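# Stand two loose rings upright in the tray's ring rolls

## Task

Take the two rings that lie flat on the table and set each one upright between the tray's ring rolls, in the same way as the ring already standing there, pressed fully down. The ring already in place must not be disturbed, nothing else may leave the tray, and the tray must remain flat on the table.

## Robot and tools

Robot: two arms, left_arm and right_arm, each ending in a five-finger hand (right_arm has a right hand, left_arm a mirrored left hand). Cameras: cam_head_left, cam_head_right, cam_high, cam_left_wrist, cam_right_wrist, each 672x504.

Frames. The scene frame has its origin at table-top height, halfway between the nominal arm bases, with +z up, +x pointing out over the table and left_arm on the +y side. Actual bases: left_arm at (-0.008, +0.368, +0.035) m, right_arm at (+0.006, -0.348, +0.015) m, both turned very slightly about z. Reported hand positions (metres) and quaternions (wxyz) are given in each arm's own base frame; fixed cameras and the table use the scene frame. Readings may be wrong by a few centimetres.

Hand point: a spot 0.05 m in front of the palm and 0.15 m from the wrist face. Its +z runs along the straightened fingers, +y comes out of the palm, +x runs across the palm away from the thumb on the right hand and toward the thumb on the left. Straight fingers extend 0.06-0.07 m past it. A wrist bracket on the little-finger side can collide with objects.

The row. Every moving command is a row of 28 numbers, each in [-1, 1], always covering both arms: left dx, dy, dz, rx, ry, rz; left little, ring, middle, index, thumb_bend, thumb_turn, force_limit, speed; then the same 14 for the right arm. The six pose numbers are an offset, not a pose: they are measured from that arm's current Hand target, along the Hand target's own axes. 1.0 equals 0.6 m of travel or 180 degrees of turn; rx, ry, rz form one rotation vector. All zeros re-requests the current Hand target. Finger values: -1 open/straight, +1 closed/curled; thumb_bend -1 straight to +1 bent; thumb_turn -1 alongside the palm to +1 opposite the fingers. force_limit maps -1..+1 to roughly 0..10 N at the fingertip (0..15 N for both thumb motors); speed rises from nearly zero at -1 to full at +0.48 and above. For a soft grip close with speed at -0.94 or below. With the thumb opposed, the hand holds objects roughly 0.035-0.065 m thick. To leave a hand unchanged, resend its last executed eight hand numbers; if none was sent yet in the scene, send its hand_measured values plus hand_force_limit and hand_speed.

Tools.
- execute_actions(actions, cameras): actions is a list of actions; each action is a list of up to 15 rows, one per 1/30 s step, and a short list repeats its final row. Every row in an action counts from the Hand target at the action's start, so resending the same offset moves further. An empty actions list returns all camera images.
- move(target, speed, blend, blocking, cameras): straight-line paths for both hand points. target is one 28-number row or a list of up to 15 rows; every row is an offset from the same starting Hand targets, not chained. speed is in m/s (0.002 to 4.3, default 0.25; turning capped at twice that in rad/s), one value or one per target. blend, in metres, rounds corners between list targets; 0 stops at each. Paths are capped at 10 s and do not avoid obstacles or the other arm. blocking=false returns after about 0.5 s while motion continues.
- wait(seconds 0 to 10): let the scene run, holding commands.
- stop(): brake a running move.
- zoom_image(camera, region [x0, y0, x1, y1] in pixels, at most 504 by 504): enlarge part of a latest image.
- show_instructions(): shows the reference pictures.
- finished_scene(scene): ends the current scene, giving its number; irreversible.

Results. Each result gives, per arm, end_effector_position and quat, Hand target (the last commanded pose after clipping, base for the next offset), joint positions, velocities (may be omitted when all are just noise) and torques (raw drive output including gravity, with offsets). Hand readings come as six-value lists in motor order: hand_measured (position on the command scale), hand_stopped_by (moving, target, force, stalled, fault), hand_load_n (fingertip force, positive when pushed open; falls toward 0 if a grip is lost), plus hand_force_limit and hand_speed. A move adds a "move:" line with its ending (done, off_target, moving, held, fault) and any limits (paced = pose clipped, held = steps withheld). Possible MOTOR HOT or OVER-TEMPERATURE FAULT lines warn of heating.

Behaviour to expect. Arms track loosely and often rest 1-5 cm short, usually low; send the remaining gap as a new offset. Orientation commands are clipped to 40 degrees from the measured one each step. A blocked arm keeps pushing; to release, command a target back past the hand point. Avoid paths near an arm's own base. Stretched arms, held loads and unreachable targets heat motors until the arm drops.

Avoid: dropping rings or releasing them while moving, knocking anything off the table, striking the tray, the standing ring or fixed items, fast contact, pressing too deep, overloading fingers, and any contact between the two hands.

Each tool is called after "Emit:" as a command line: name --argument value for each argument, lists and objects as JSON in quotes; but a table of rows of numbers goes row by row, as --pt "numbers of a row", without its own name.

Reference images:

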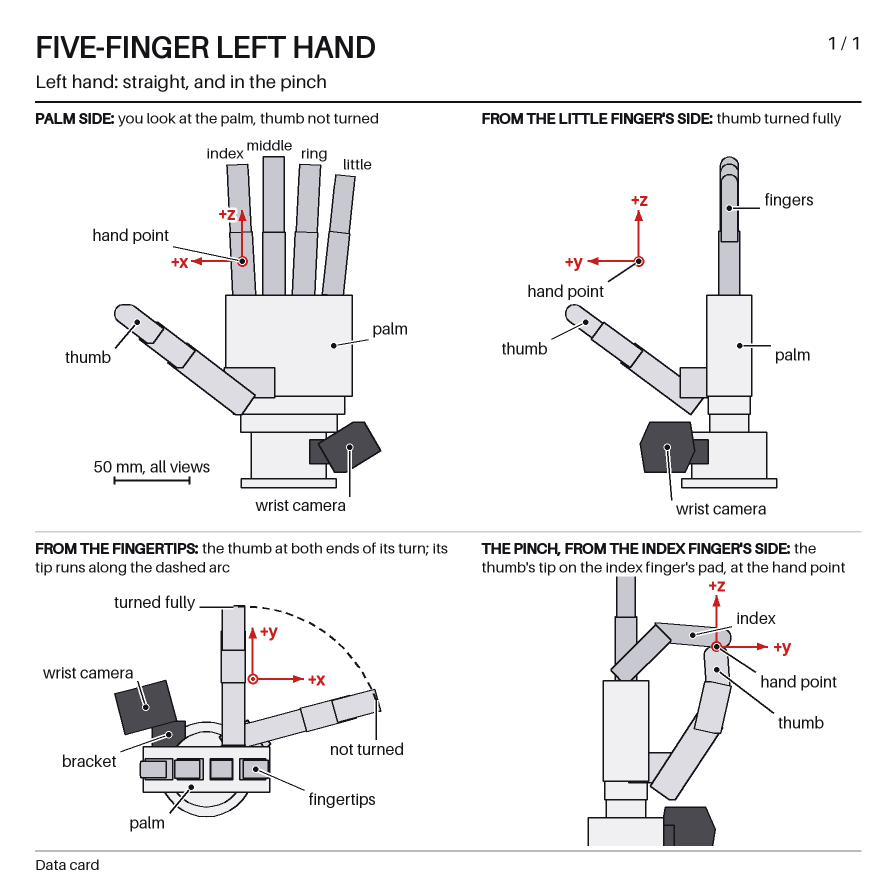

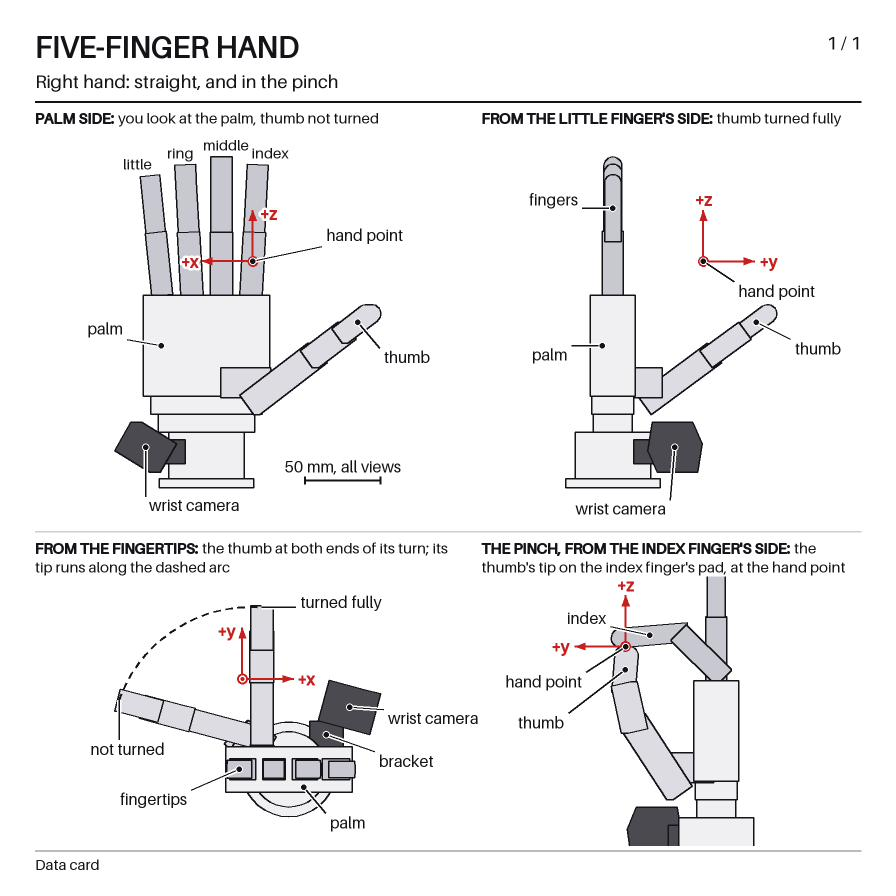

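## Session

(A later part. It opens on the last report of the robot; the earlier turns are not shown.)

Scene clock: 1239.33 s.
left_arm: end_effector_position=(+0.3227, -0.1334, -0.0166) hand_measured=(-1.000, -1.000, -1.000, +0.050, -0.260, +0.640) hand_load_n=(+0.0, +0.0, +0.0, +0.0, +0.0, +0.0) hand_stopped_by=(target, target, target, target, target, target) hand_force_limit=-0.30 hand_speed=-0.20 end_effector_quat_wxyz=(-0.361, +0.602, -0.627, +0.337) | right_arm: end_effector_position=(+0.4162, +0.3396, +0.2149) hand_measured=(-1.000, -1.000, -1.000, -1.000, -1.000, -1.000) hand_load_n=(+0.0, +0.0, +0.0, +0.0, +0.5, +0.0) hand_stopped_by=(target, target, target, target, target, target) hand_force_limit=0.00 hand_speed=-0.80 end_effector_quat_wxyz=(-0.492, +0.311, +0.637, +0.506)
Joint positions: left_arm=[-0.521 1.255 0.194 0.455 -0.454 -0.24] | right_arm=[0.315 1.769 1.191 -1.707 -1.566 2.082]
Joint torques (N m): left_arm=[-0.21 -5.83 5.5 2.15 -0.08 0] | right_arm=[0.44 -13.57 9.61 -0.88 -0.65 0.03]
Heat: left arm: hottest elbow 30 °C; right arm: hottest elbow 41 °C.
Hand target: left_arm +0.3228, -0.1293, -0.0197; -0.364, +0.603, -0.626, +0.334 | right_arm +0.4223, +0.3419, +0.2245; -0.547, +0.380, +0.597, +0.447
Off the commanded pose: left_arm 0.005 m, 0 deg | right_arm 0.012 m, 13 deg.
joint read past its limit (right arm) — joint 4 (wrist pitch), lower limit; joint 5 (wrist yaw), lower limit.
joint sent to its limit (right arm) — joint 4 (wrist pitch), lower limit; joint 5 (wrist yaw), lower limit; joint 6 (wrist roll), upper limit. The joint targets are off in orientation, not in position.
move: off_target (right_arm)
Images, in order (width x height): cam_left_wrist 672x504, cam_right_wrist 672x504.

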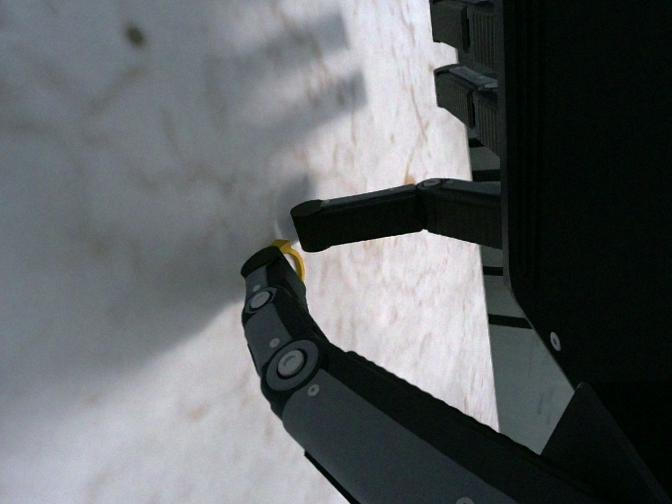

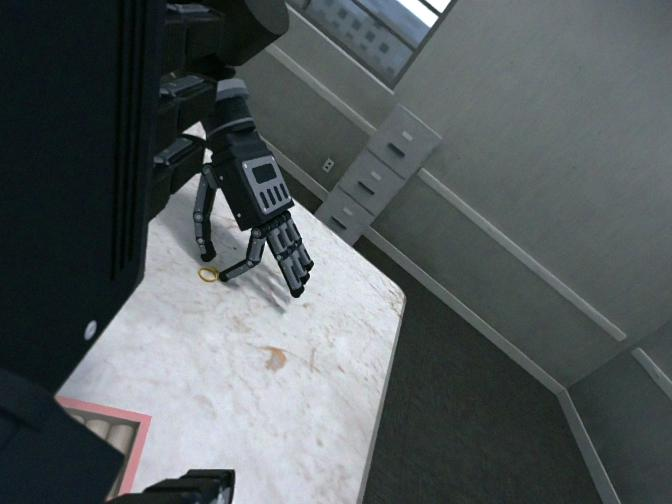

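Emit:
move --pt "-0.001 -0.0172 -0.0102 0 0 0 -1 -1 -1 0.05 -0.26 0.64 -0.3 -0.2 0 0 0 0 0 0 -1 -1 -1 -1 -1 -1 0 -0.8" --pt "0.0472 -0.0885 0.0142 0 -0.0221 0.0528 -1 -1 -1 -0.05 -0.26 0.64 -0.3 -0.2 0 0 0 0 0 0 -1 -1 -1 -1 -1 -1 0 -0.8" --pt "0.0027 -0.0001 0 0 -0.0221 0.0528 -1 -1 -1 -0.05 -0.26 0.64 -0.3 -0.2 0 0 0 0 0 0 -1 -1 -1 -1 -1 -1 0 -0.8" --speed 0.08 --blend '[0.005,0,0]' --cameras '["cam_left_wrist","cam_right_wrist"]'

Emit:
zoom_image --camera "cam_left_wrist" --region '[200, 180, 340, 330]'

Emit:
zoom_image --camera "cam_right_wrist" --region '[190, 230, 290, 310]'

Scene clock: 1259.10 s.
left_arm: end_effector_position=(+0.3234, -0.1344, -0.0162) hand_measured=(-1.000, -1.000, -1.000, -0.050, -0.260, +0.640) hand_load_n=(-0.5, +0.0, +0.0, +0.0, +0.0, +0.0) hand_stopped_by=(target, target, target, target, target, target) hand_force_limit=-0.30 hand_speed=-0.20 end_effector_quat_wxyz=(+0.410, -0.562, +0.659, -0.285) | right_arm: end_effector_position=(+0.4162, +0.3396, +0.2149) hand_measured=(-1.000, -1.000, -1.000, -1.000, -1.000, -1.000) hand_load_n=(+0.0, +0.0, +0.0, +0.0, +0.0, +0.0) hand_stopped_by=(target, target, target, target, target, target) hand_force_limit=0.00 hand_speed=-0.80 end_effector_quat_wxyz=(-0.492, +0.311, +0.637, +0.506)
Joint positions: left_arm=[-0.615 1.278 0.239 0.385 -0.601 -0.153] | right_arm=[0.315 1.769 1.191 -1.707 -1.566 2.082]
Joint torques (N m): left_arm=[0.15 -6.24 5.61 2.11 -0.15 0.07] | right_arm=[0.67 -14.1 9.76 -0.87 -0.62 0.04]
Heat: left arm: hottest elbow 30 °C; right arm: hottest elbow 41 °C.
Hand target: left_arm +0.3228, -0.1309, -0.0197; +0.411, -0.560, +0.661, -0.282 | right_arm +0.4223, +0.3419, +0.2245; -0.547, +0.380, +0.597, +0.447
Off the commanded pose: left_arm 0.005 m, 1 deg | right_arm 0.012 m, 13 deg.
joint read past its limit (right arm) — joint 4 (wrist pitch), lower limit; joint 5 (wrist yaw), lower limit.
joint sent to its limit (right arm) — joint 4 (wrist pitch), lower limit; joint 5 (wrist yaw), lower limit; joint 6 (wrist roll), upper limit. The joint targets are off in orientation, not in position.
move: off_target (right_arm); target 2's new numbers were sent with left_arm's hand 0.025 m and 1 deg from that target
Images, in order (width x height): cam_left_wrist 672x504, cam_right_wrist 672x504.

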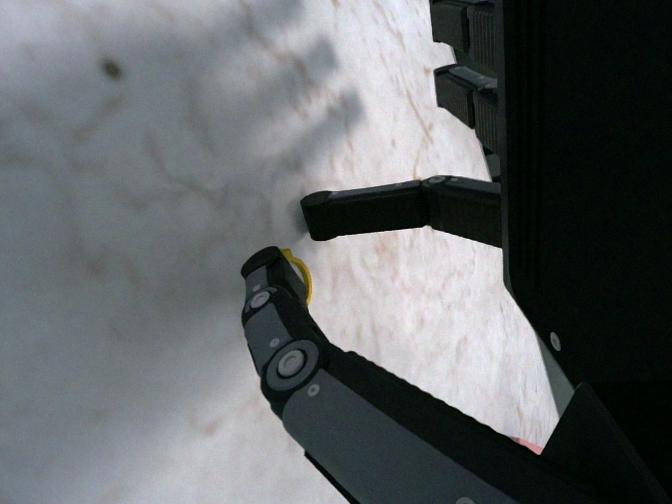

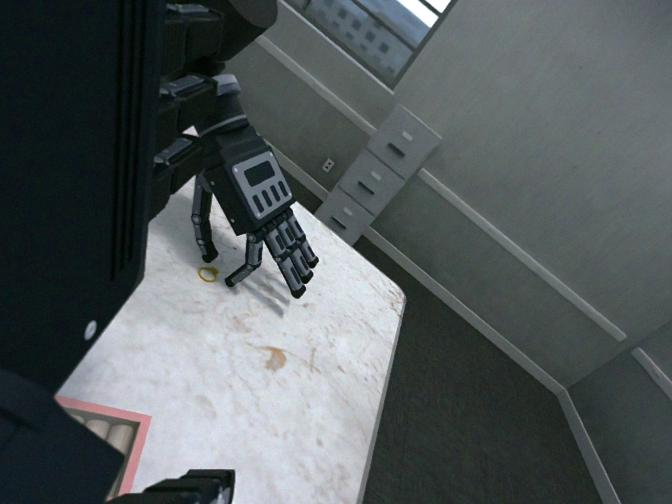

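Scaled by 3.360.

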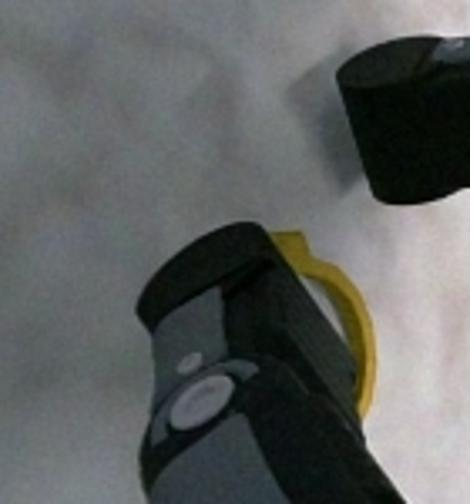

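Scaled by 5.040.

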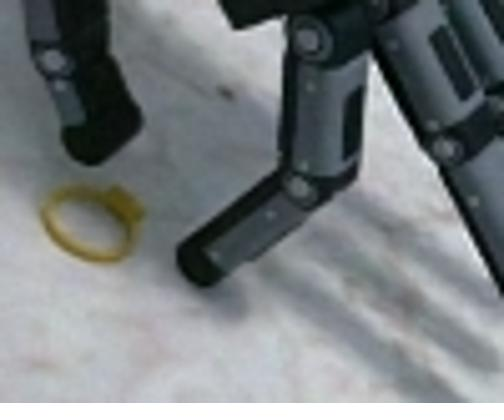

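Emit:
zoom_image --camera "cam_left_wrist" --region '[265, 230, 325, 310]'

Scaled by 6.300.

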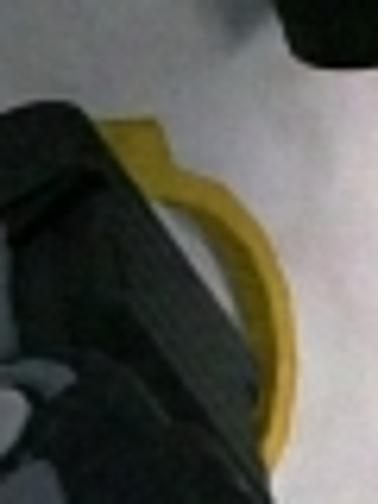

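Emit:
move --target '[0,0.0102,0.004,0,0,0,-1,-1,-1,-0.05,-0.26,0.64,-0.3,-0.2,0,0,0,0,0,0,-1,-1,-1,-1,-1,-1,0,-0.8]' --speed 0.04 --cameras '["cam_left_wrist","cam_right_wrist"]'

Emit:
zoom_image --camera "cam_left_wrist" --region '[240, 190, 330, 290]'

Emit:
zoom_image --camera "cam_right_wrist" --region '[190, 250, 250, 310]'

Scene clock: 1268.13 s.
left_arm: end_effector_position=(+0.3247, -0.1353, -0.0182) hand_measured=(-1.000, -1.000, -1.000, -0.050, -0.260, +0.640) hand_load_n=(-0.5, +0.0, +0.0, -1.5, +0.0, +0.0) hand_stopped_by=(target, target, target, target, target, target) hand_force_limit=-0.30 hand_speed=-0.20 end_effector_quat_wxyz=(+0.411, -0.561, +0.656, -0.292) | right_arm: end_effector_position=(+0.4162, +0.3396, +0.2149) hand_measured=(-1.000, -1.000, -1.000, -1.000, -1.000, -1.000) hand_load_n=(+0.0, +0.0, -0.5, +0.0, +0.0, +0.0) hand_stopped_by=(target, target, target, target, target, target) hand_force_limit=0.00 hand_speed=-0.80 end_effector_quat_wxyz=(-0.492, +0.311, +0.637, +0.506)
Joint positions: left_arm=[-0.615 1.3 0.231 0.431 -0.6 -0.149] | right_arm=[0.315 1.769 1.191 -1.707 -1.566 2.082]
Joint torques (N m): left_arm=[0.03 -5.13 5.35 1.83 -0.14 0.11] | right_arm=[0.5 -13.33 9.66 -0.88 -0.64 0.1]
Heat: left arm: hottest elbow 30 °C; right arm: hottest elbow 41 °C.
Hand target: left_arm +0.3218, -0.1294, -0.0260; +0.411, -0.560, +0.661, -0.282 | right_arm +0.4223, +0.3419, +0.2245; -0.547, +0.380, +0.597, +0.447
Off the commanded pose: left_arm 0.010 m, 1 deg | right_arm 0.012 m, 13 deg.
joint read past its limit (right arm) — joint 4 (wrist pitch), lower limit; joint 5 (wrist yaw), lower limit.
joint sent to its limit (right arm) — joint 4 (wrist pitch), lower limit; joint 5 (wrist yaw), lower limit; joint 6 (wrist roll), upper limit. The joint targets are off in orientation, not in position.
move: off_target (right_arm)
Images, in order (width x height): cam_left_wrist 672x504, cam_right_wrist 672x504.

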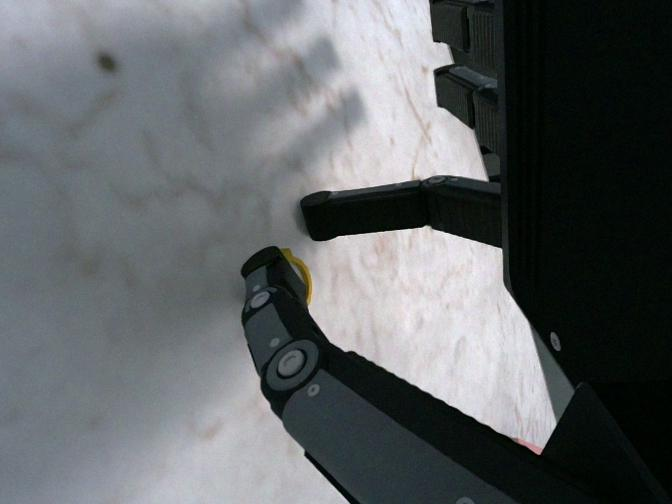

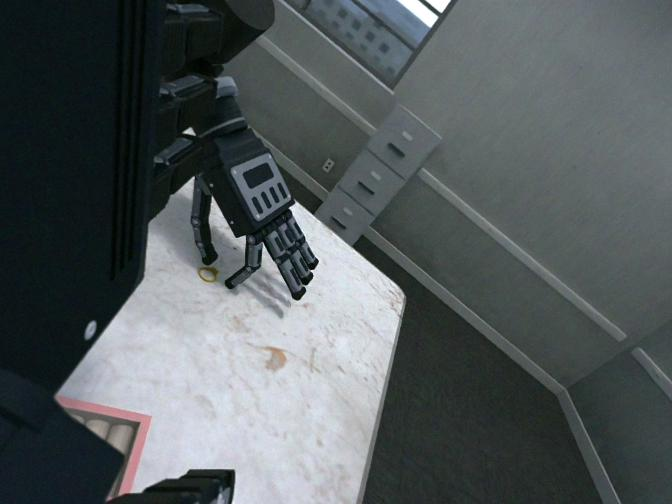

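Scaled by 5.040.

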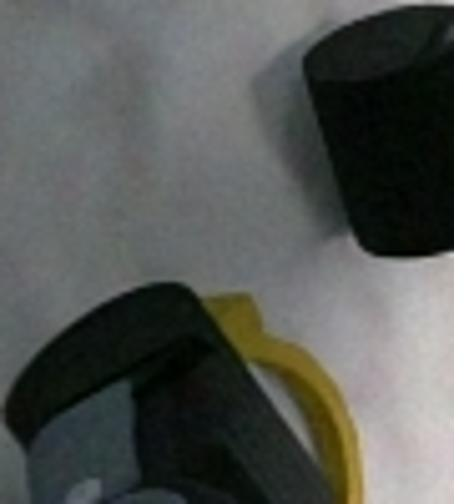

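Scaled by 8.400.

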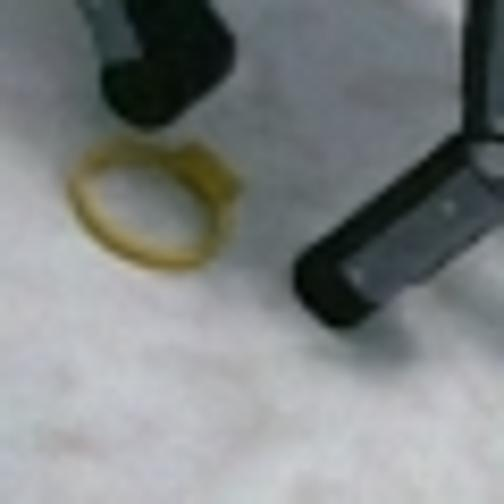

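Emit:
move --target '[0,0,0,0,0,0,-1,-1,-1,0.08,-0.26,0.64,-0.3,-0.7,0,0,0,0,0,0,-1,-1,-1,-1,-1,-1,0,-0.8]' --speed 0.04 --cameras '["cam_left_wrist","cam_right_wrist"]'

Emit:
zoom_image --camera "cam_left_wrist" --region '[240, 190, 330, 290]'

Emit:
zoom_image --camera "cam_right_wrist" --region '[190, 250, 250, 310]'

Scene clock: 1270.40 s.
left_arm: end_effector_position=(+0.3245, -0.1352, -0.0192) hand_measured=(-1.000, -1.000, -1.000, +0.080, -0.260, +0.640) hand_load_n=(+0.0, +0.0, +0.0, +0.5, +0.0, +0.0) hand_stopped_by=(target, target, target, target, target, target) hand_force_limit=-0.30 hand_speed=-0.70 end_effector_quat_wxyz=(+0.411, -0.561, +0.657, -0.291) | right_arm: end_effector_position=(+0.4162, +0.3396, +0.2149) hand_measured=(-1.000, -1.000, -1.000, -1.000, -1.000, -1.000) hand_load_n=(+0.0, +0.0, +0.0, +0.0, +0.0, +0.0) hand_stopped_by=(target, target, target, target, target, target) hand_force_limit=0.00 hand_speed=-0.80 end_effector_quat_wxyz=(-0.492, +0.311, +0.637, +0.506)
Joint positions: left_arm=[-0.615 1.304 0.231 0.433 -0.6 -0.149] | right_arm=[0.315 1.769 1.191 -1.707 -1.566 2.082]
Joint torques (N m): left_arm=[-0.5 -4.84 5.16 1.7 -0.07 0.08] | right_arm=[0.67 -13.8 9.74 -0.8 -0.66 0.09]
Heat: left arm: hottest elbow 30 °C; right arm: hottest elbow 41 °C.
Hand target: left_arm +0.3218, -0.1294, -0.0260; +0.411, -0.560, +0.661, -0.282 | right_arm +0.4223, +0.3419, +0.2245; -0.547, +0.380, +0.597, +0.447
Off the commanded pose: left_arm 0.009 m, 1 deg | right_arm 0.012 m, 13 deg.
joint read past its limit (right arm) — joint 4 (wrist pitch), lower limit; joint 5 (wrist yaw), lower limit.
joint sent to its limit (right arm) — joint 4 (wrist pitch), lower limit; joint 5 (wrist yaw), lower limit; joint 6 (wrist roll), upper limit. The joint targets are off in orientation, not in position.
move: off_target (right_arm)
Images, in order (width x height): cam_left_wrist 672x504, cam_right_wrist 672x504.

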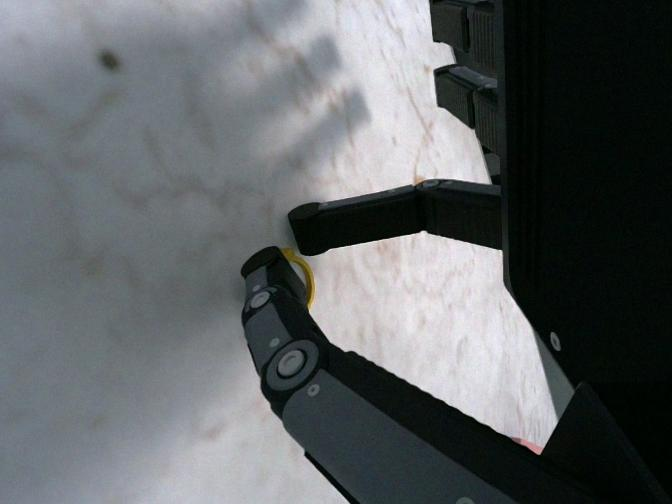

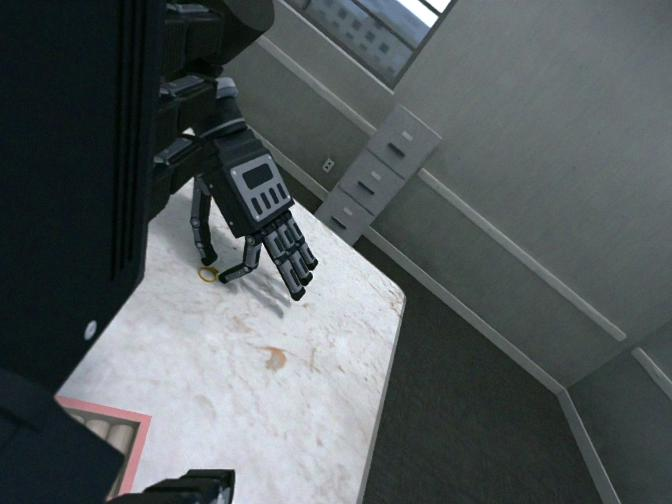

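Scaled by 5.040.

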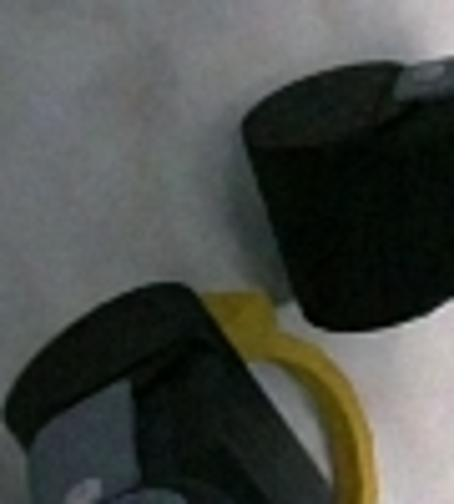

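Scaled by 8.400.

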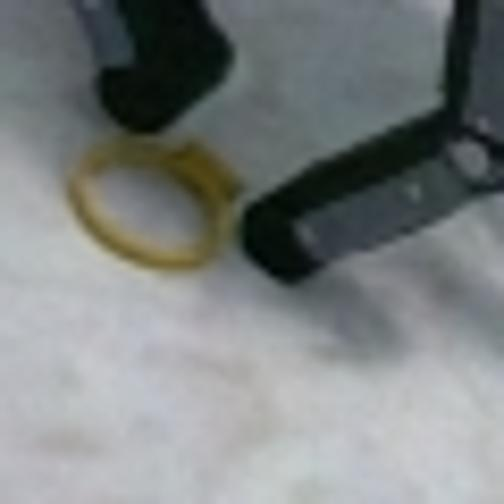

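Emit:
move --pt "-0.0068 -0.0251 -0.015 0 0 0 -1 -1 -1 0.08 -0.26 0.64 -0.3 -0.2 0 0 0 0 0 0 -1 -1 -1 -1 -1 -1 0 -0.8" --pt "0.0302 -0.1047 0.0075 0.0278 0 0 -1 -1 -1 0.0 -0.26 0.64 -0.3 -0.2 0 0 0 0 0 0 -1 -1 -1 -1 -1 -1 0 -0.8" --pt "0 -0.0102 -0.004 0.0278 0 0 -1 -1 -1 0.0 -0.26 0.64 -0.3 -0.2 0 0 0 0 0 0 -1 -1 -1 -1 -1 -1 0 -0.8" --speed 0.08 --blend '[0.005,0,0]' --cameras '["cam_left_wrist","cam_right_wrist"]'

Emit:
zoom_image --camera "cam_left_wrist" --region '[240, 190, 330, 290]'

Emit:
zoom_image --camera "cam_right_wrist" --region '[190, 250, 250, 310]'

Scene clock: 1281.03 s.
left_arm: end_effector_position=(+0.3237, -0.1341, -0.0167) hand_measured=(-1.000, -1.000, -1.000, +0.000, -0.260, +0.640) hand_load_n=(+0.0, +0.0, +0.0, +0.0, +0.0, +0.0) hand_stopped_by=(target, target, target, target, target, target) hand_force_limit=-0.30 hand_speed=-0.20 end_effector_quat_wxyz=(+0.434, -0.544, +0.646, -0.314) | right_arm: end_effector_position=(+0.4162, +0.3396, +0.2149) hand_measured=(-1.000, -1.000, -1.000, -1.000, -1.000, -1.000) hand_load_n=(+0.0, +0.0, +0.0, +0.0, +0.5, +0.0) hand_stopped_by=(target, target, target, target, target, target) hand_force_limit=0.00 hand_speed=-0.80 end_effector_quat_wxyz=(-0.492, +0.311, +0.637, +0.506)
Joint positions: left_arm=[-0.634 1.34 0.184 0.6 -0.628 -0.106] | right_arm=[0.315 1.769 1.191 -1.707 -1.566 2.082]
Joint torques (N m): left_arm=[-1.2 -5.54 4.7 2.28 -0.13 0.05] | right_arm=[0.85 -13.39 9.69 -0.83 -0.64 0.11]
Heat: left arm: hottest elbow 30 °C; right arm: hottest elbow 41 °C.
Hand target: left_arm +0.3228, -0.1310, -0.0196; +0.436, -0.542, +0.648, -0.311 | right_arm +0.4223, +0.3419, +0.2245; -0.547, +0.380, +0.597, +0.447
Off the commanded pose: left_arm 0.004 m, 1 deg | right_arm 0.012 m, 13 deg.
joint read past its limit (right arm) — joint 4 (wrist pitch), lower limit; joint 5 (wrist yaw), lower limit.
joint sent to its limit (right arm) — joint 4 (wrist pitch), lower limit; joint 5 (wrist yaw), lower limit; joint 6 (wrist roll), upper limit. The joint targets are off in orientation, not in position.
move: off_target (right_arm); target 2's new numbers were sent with left_arm's hand 0.029 m and 3 deg from that target
Images, in order (width x height): cam_left_wrist 672x504, cam_right_wrist 672x504.

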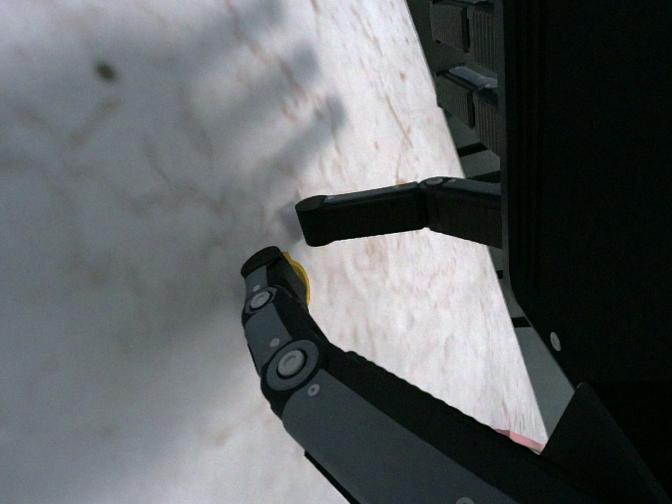

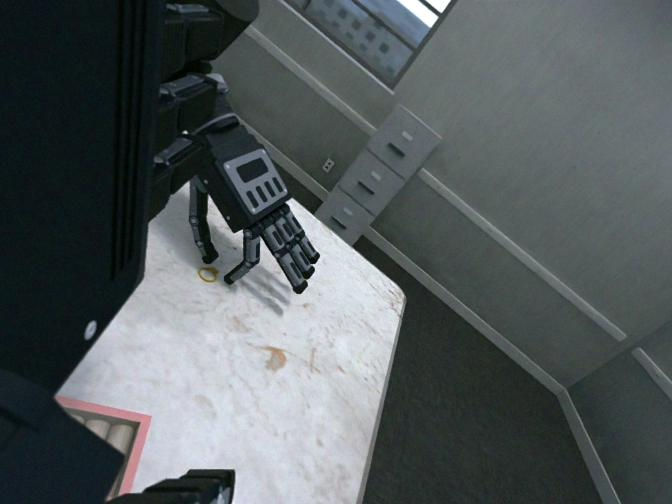

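Scaled by 5.040.

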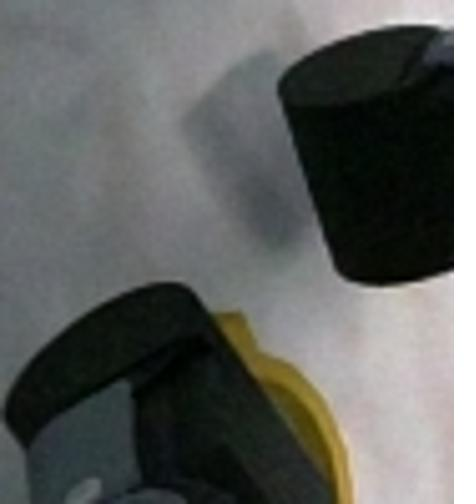

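Scaled by 8.400.

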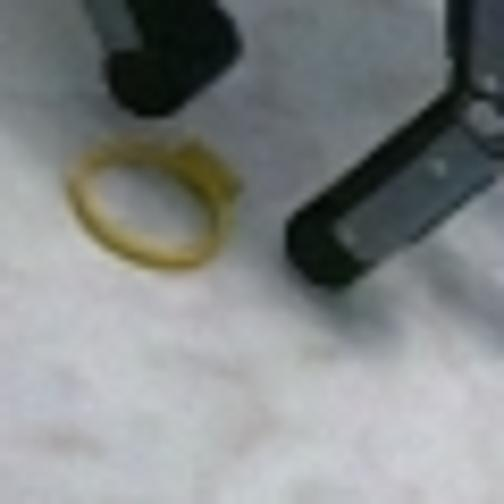

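Emit:
move --target '[0.0003,0.0097,0.0037,0,0,0,-1,-1,-1,0.0,-0.26,0.64,-0.3,-0.2,0,0,0,0,0,0,-1,-1,-1,-1,-1,-1,0,-0.8]' --speed 0.04 --cameras '["cam_left_wrist","cam_right_wrist"]'

Emit:
zoom_image --camera "cam_left_wrist" --region '[240, 190, 330, 290]'

Emit:
zoom_image --camera "cam_right_wrist" --region '[190, 250, 250, 310]'

Scene clock: 1284.07 s.
left_arm: end_effector_position=(+0.3245, -0.1348, -0.0200) hand_measured=(-1.000, -1.000, -1.000, +0.000, -0.260, +0.640) hand_load_n=(+0.0, +0.0, +0.0, -1.0, +0.0, +0.0) hand_stopped_by=(target, target, target, target, target, target) hand_force_limit=-0.30 hand_speed=-0.20 end_effector_quat_wxyz=(+0.435, -0.543, +0.644, -0.318) | right_arm: end_effector_position=(+0.4162, +0.3396, +0.2149) hand_measured=(-1.000, -1.000, -1.000, -1.000, -1.000, -1.000) hand_load_n=(+0.0, +0.0, +0.0, +0.0, +0.0, +0.0) hand_stopped_by=(target, target, target, target, target, target) hand_force_limit=0.00 hand_speed=-0.80 end_effector_quat_wxyz=(-0.492, +0.311, +0.637, +0.506)
Joint positions: left_arm=[-0.634 1.374 0.178 0.651 -0.627 -0.103] | right_arm=[0.315 1.769 1.191 -1.707 -1.566 2.082]
Joint torques (N m): left_arm=[-0.56 -5.6 4.37 2.02 -0.08 0.06] | right_arm=[1.2 -13.68 9.69 -0.83 -0.66 0.07]
Heat: left arm: hottest elbow 30 °C; right arm: hottest elbow 41 °C.
Hand target: left_arm +0.3223, -0.1297, -0.0258; +0.436, -0.542, +0.648, -0.311 | right_arm +0.4223, +0.3419, +0.2245; -0.547, +0.380, +0.597, +0.447
Off the commanded pose: left_arm 0.008 m, 1 deg | right_arm 0.012 m, 13 deg.
joint read past its limit (right arm) — joint 4 (wrist pitch), lower limit; joint 5 (wrist yaw), lower limit.
joint sent to its limit (right arm) — joint 4 (wrist pitch), lower limit; joint 5 (wrist yaw), lower limit; joint 6 (wrist roll), upper limit. The joint targets are off in orientation, not in position.
move: off_target (right_arm)
Images, in order (width x height): cam_left_wrist 672x504, cam_right_wrist 672x504.

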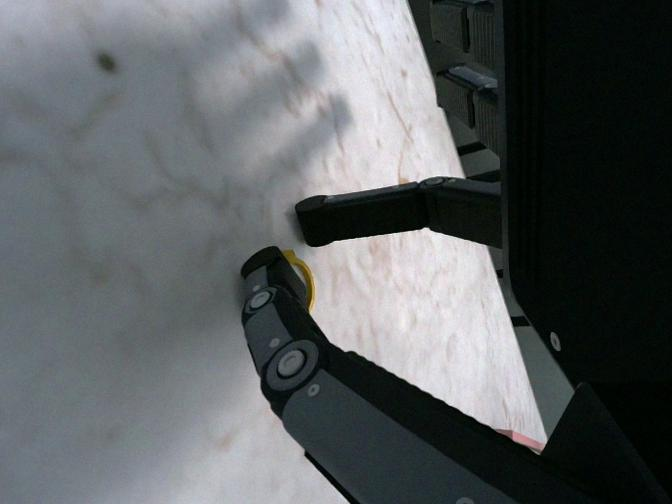

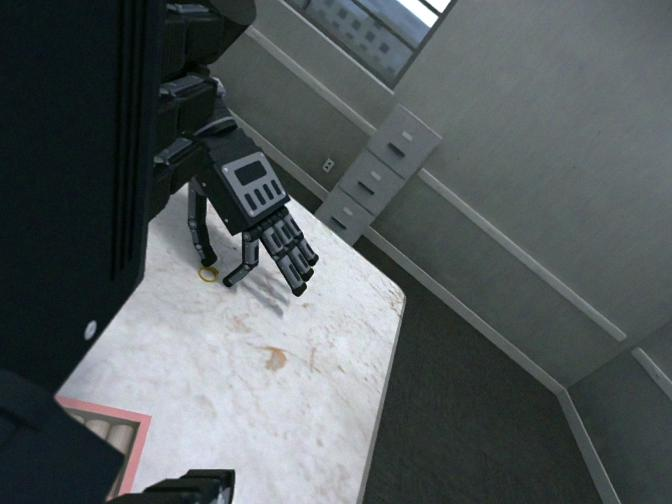

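Scaled by 5.040.

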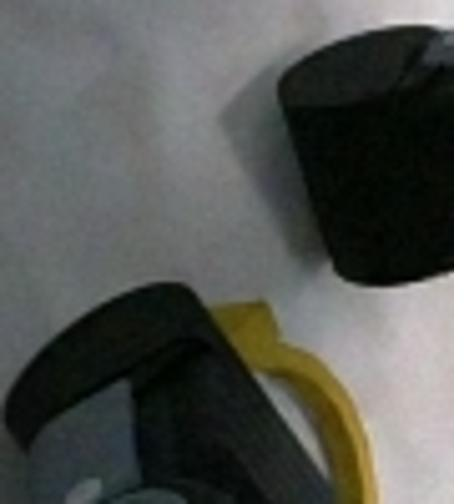

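Scaled by 8.400.

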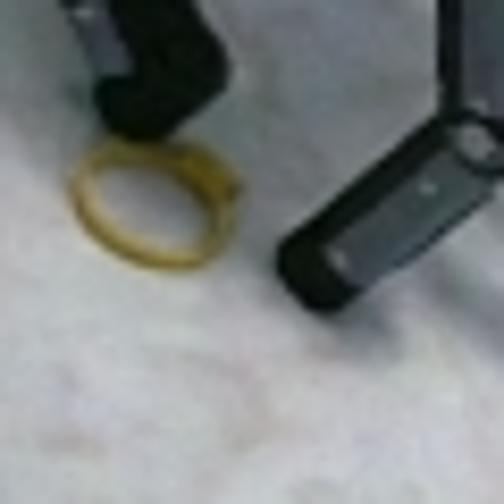

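Emit:
move --target '[0,0,0,0,0,0,-1,-1,-1,0.1,-0.26,0.64,-0.3,-0.8,0,0,0,0,0,0,-1,-1,-1,-1,-1,-1,0,-0.8]' --speed 0.04 --cameras '["cam_left_wrist","cam_right_wrist"]'

Emit:
zoom_image --camera "cam_left_wrist" --region '[240, 190, 330, 290]'

Emit:
zoom_image --camera "cam_right_wrist" --region '[190, 250, 250, 310]'

Scene clock: 1287.60 s.
left_arm: end_effector_position=(+0.3244, -0.1348, -0.0205) hand_measured=(-1.000, -1.000, -1.000, +0.100, -0.260, +0.640) hand_load_n=(+0.0, +0.0, -0.5, +0.5, +0.0, +0.0) hand_stopped_by=(target, target, target, target, target, target) hand_force_limit=-0.30 hand_speed=-0.80 end_effector_quat_wxyz=(+0.434, -0.543, +0.645, -0.318) | right_arm: end_effector_position=(+0.4162, +0.3396, +0.2149) hand_measured=(-1.000, -1.000, -1.000, -1.000, -1.000, -1.000) hand_load_n=(+0.0, +0.0, +0.0, +0.0, +0.0, +0.0) hand_stopped_by=(target, target, target, target, target, target) hand_force_limit=0.00 hand_speed=-0.80 end_effector_quat_wxyz=(-0.492, +0.311, +0.637, +0.506)
Joint positions: left_arm=[-0.634 1.377 0.178 0.652 -0.626 -0.103] | right_arm=[0.315 1.769 1.191 -1.707 -1.566 2.082]
Joint torques (N m): left_arm=[0.21 -5.19 4.3 1.88 -0.04 0.06] | right_arm=[0.79 -13.74 9.65 -0.84 -0.62 0.1]
Heat: left arm: hottest elbow 30 °C; right arm: hottest elbow 41 °C.
Hand target: left_arm +0.3222, -0.1297, -0.0258; +0.436, -0.542, +0.648, -0.311 | right_arm +0.4223, +0.3419, +0.2245; -0.547, +0.380, +0.597, +0.447
Off the commanded pose: left_arm 0.008 m, 1 deg | right_arm 0.012 m, 13 deg.
joint read past its limit (right arm) — joint 4 (wrist pitch), lower limit; joint 5 (wrist yaw), lower limit.
joint sent to its limit (right arm) — joint 4 (wrist pitch), lower limit; joint 5 (wrist yaw), lower limit; joint 6 (wrist roll), upper limit. The joint targets are off in orientation, not in position.
move: off_target (right_arm)
Images, in order (width x height): cam_left_wrist 672x504, cam_right_wrist 672x504.

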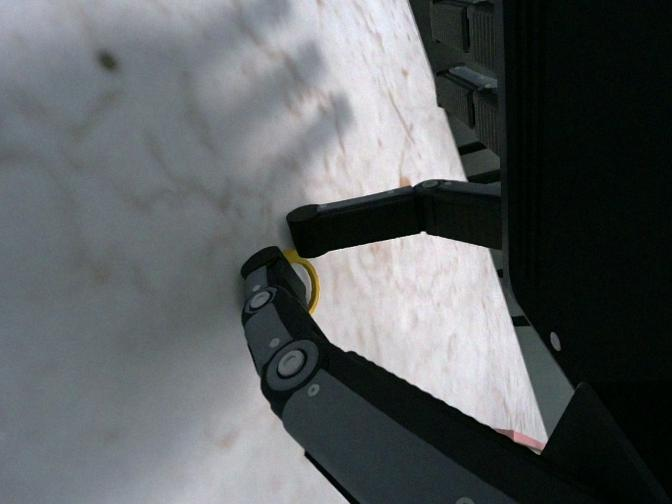

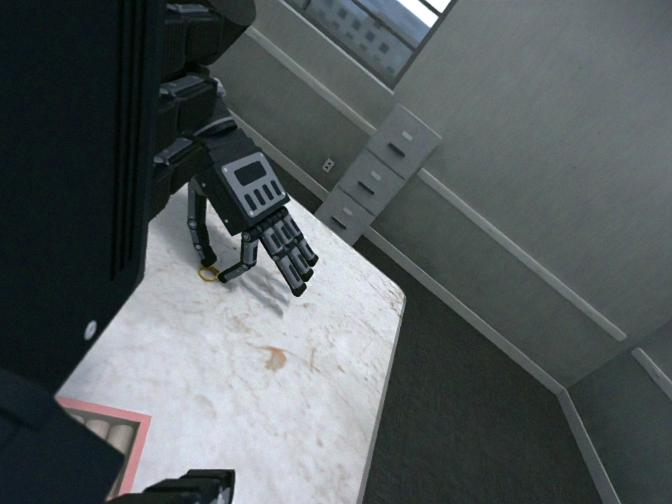

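Scaled by 5.040.

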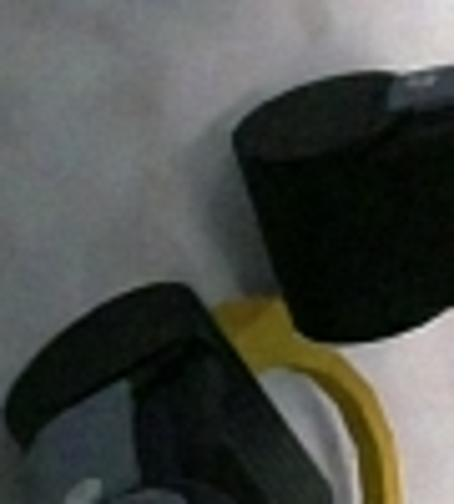

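Scaled by 8.400.

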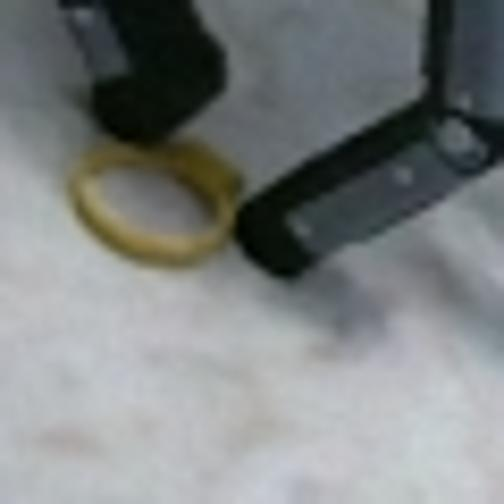

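Emit:
move --target '[0,0,0,0,0,0,-1,-1,-1,0.1,-0.31,0.66,-0.3,-0.8,0,0,0,0,0,0,-1,-1,-1,-1,-1,-1,0,-0.8]' --speed 0.04 --cameras '["cam_left_wrist","cam_right_wrist"]'

Emit:
zoom_image --camera "cam_left_wrist" --region '[240, 190, 330, 290]'

Emit:
zoom_image --camera "cam_right_wrist" --region '[190, 250, 250, 310]'

Scene clock: 1289.80 s.
left_arm: end_effector_position=(+0.3244, -0.1348, -0.0205) hand_measured=(-1.000, -1.000, -1.000, +0.100, -0.310, +0.660) hand_load_n=(+0.0, +0.0, -0.5, +0.0, +0.0, +0.0) hand_stopped_by=(target, target, target, target, target, target) hand_force_limit=-0.30 hand_speed=-0.80 end_effector_quat_wxyz=(+0.434, -0.543, +0.645, -0.318) | right_arm: end_effector_position=(+0.4162, +0.3396, +0.2149) hand_measured=(-1.000, -1.000, -1.000, -1.000, -1.000, -1.000) hand_load_n=(+0.0, +0.0, +0.0, +0.0, +0.0, +0.0) hand_stopped_by=(target, target, target, target, target, target) hand_force_limit=0.00 hand_speed=-0.80 end_effector_quat_wxyz=(-0.492, +0.311, +0.637, +0.506)
Joint positions: left_arm=[-0.634 1.377 0.178 0.652 -0.626 -0.103] | right_arm=[0.315 1.769 1.191 -1.707 -1.566 2.082]
Joint torques (N m): left_arm=[-0.38 -5.36 4.37 2.06 -0.06 0.09] | right_arm=[0.79 -13.57 9.84 -0.76 -0.64 0.09]
Heat: left arm: hottest elbow 29 °C; right arm: hottest elbow 41 °C.
Hand target: left_arm +0.3222, -0.1297, -0.0258; +0.436, -0.542, +0.648, -0.311 | right_arm +0.4223, +0.3419, +0.2245; -0.547, +0.380, +0.597, +0.447
Off the commanded pose: left_arm 0.008 m, 1 deg | right_arm 0.012 m, 13 deg.
joint read past its limit (right arm) — joint 4 (wrist pitch), lower limit; joint 5 (wrist yaw), lower limit.
joint sent to its limit (right arm) — joint 4 (wrist pitch), lower limit; joint 5 (wrist yaw), lower limit; joint 6 (wrist roll), upper limit. The joint targets are off in orientation, not in position.
move: off_target (right_arm)
Images, in order (width x height): cam_left_wrist 672x504, cam_right_wrist 672x504.

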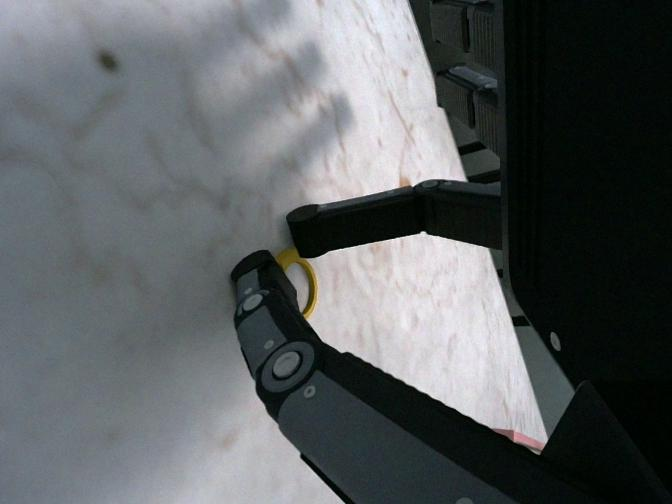

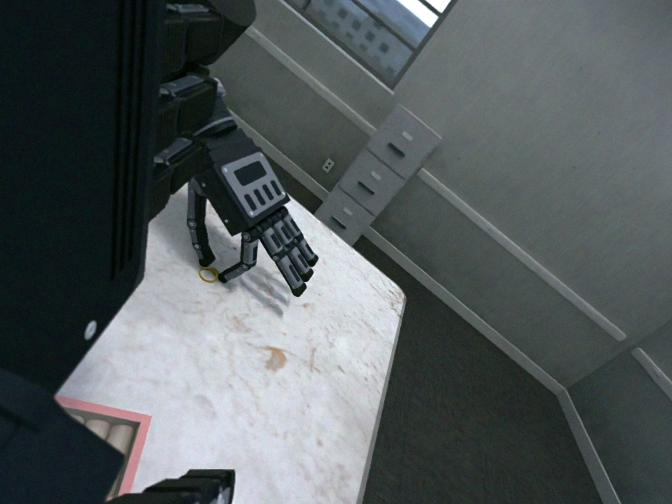

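Scaled by 5.040.

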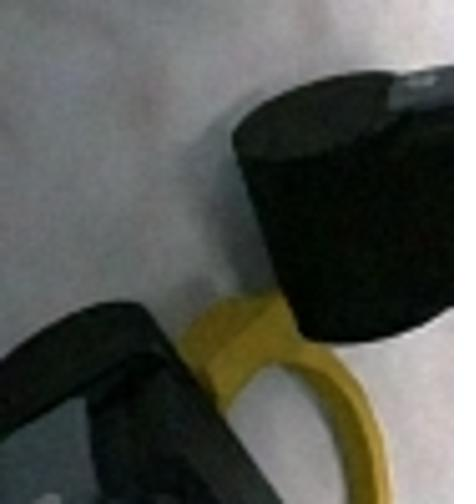

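Scaled by 8.400.

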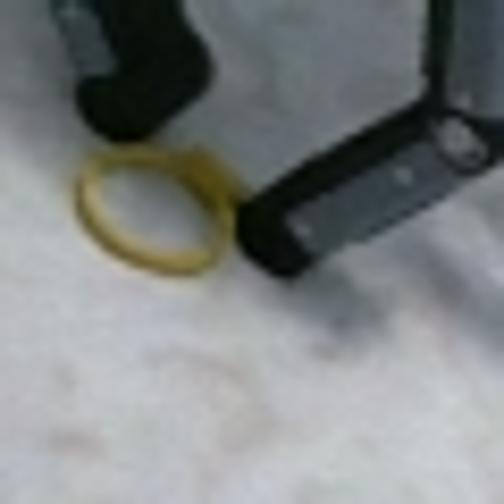

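Emit:
move --target '[0,0,0,0,0,0,-1,-1,-1,0.22,-0.31,0.66,-0.45,-0.94,0,0,0,0,0,0,-1,-1,-1,-1,-1,-1,0,-0.8]' --speed 0.04 --cameras '["cam_left_wrist","cam_right_wrist"]'

Emit:
zoom_image --camera "cam_left_wrist" --region '[240, 190, 330, 290]'

Emit:
zoom_image --camera "cam_right_wrist" --region '[190, 250, 250, 310]'

Scene clock: 1292.90 s.
left_arm: end_effector_position=(+0.3242, -0.1348, -0.0211) hand_measured=(-1.000, -1.000, -1.000, +0.206, -0.310, +0.660) hand_load_n=(+0.0, +0.0, +0.0, +3.0, +1.5, -0.5) hand_stopped_by=(target, target, target, force, target, target) hand_force_limit=-0.45 hand_speed=-0.94 end_effector_quat_wxyz=(+0.434, -0.543, +0.645, -0.317) | right_arm: end_effector_position=(+0.4162, +0.3396, +0.2149) hand_measured=(-1.000, -1.000, -1.000, -1.000, -1.000, -1.000) hand_load_n=(+0.0, +0.0, +0.0, +0.0, +0.0, +0.0) hand_stopped_by=(target, target, target, target, target, target) hand_force_limit=0.00 hand_speed=-0.80 end_effector_quat_wxyz=(-0.492, +0.311, +0.637, +0.506)
Joint positions: left_arm=[-0.634 1.379 0.178 0.652 -0.626 -0.103] | right_arm=[0.315 1.769 1.191 -1.707 -1.566 2.082]
Joint torques (N m): left_arm=[-0.62 -6.07 4.42 2.09 -0.1 0.11] | right_arm=[1.03 -13.86 9.72 -0.84 -0.61 0.08]
Heat: left arm: hottest elbow 29 °C; right arm: hottest elbow 41 °C.
Hand target: left_arm +0.3222, -0.1297, -0.0259; +0.435, -0.542, +0.649, -0.311 | right_arm +0.4223, +0.3419, +0.2245; -0.547, +0.380, +0.597, +0.447
Off the commanded pose: left_arm 0.007 m, 1 deg | right_arm 0.012 m, 13 deg.
joint read past its limit (right arm) — joint 4 (wrist pitch), lower limit; joint 5 (wrist yaw), lower limit.
joint sent to its limit (right arm) — joint 4 (wrist pitch), lower limit; joint 5 (wrist yaw), lower limit; joint 6 (wrist roll), upper limit. The joint targets are off in orientation, not in position.
move: off_target (right_arm)
Images, in order (width x height): cam_left_wrist 672x504, cam_right_wrist 672x504.

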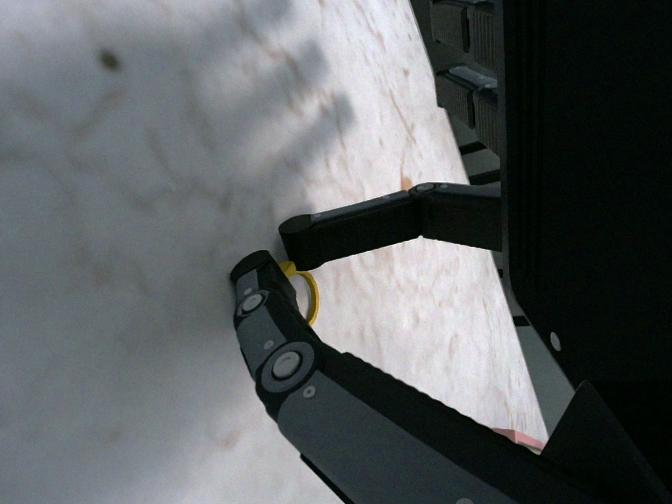

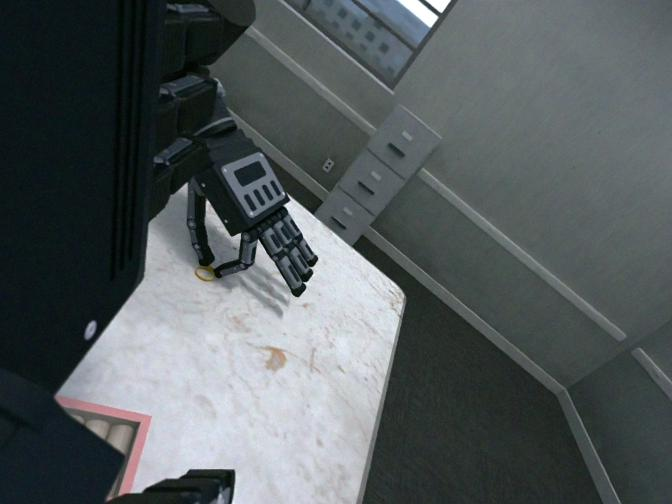

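Scaled by 5.040.

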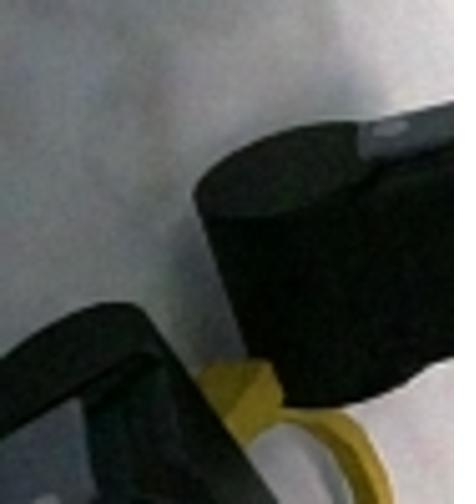

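Scaled by 8.400.

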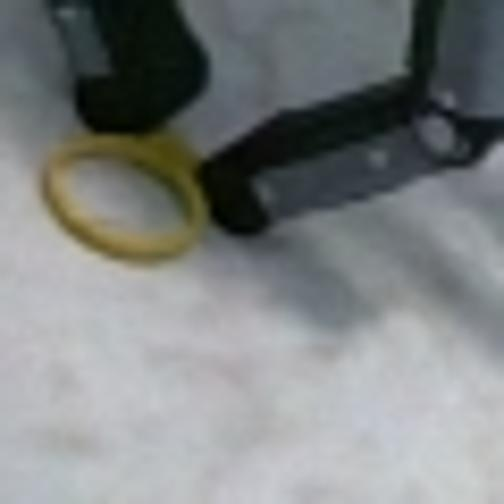

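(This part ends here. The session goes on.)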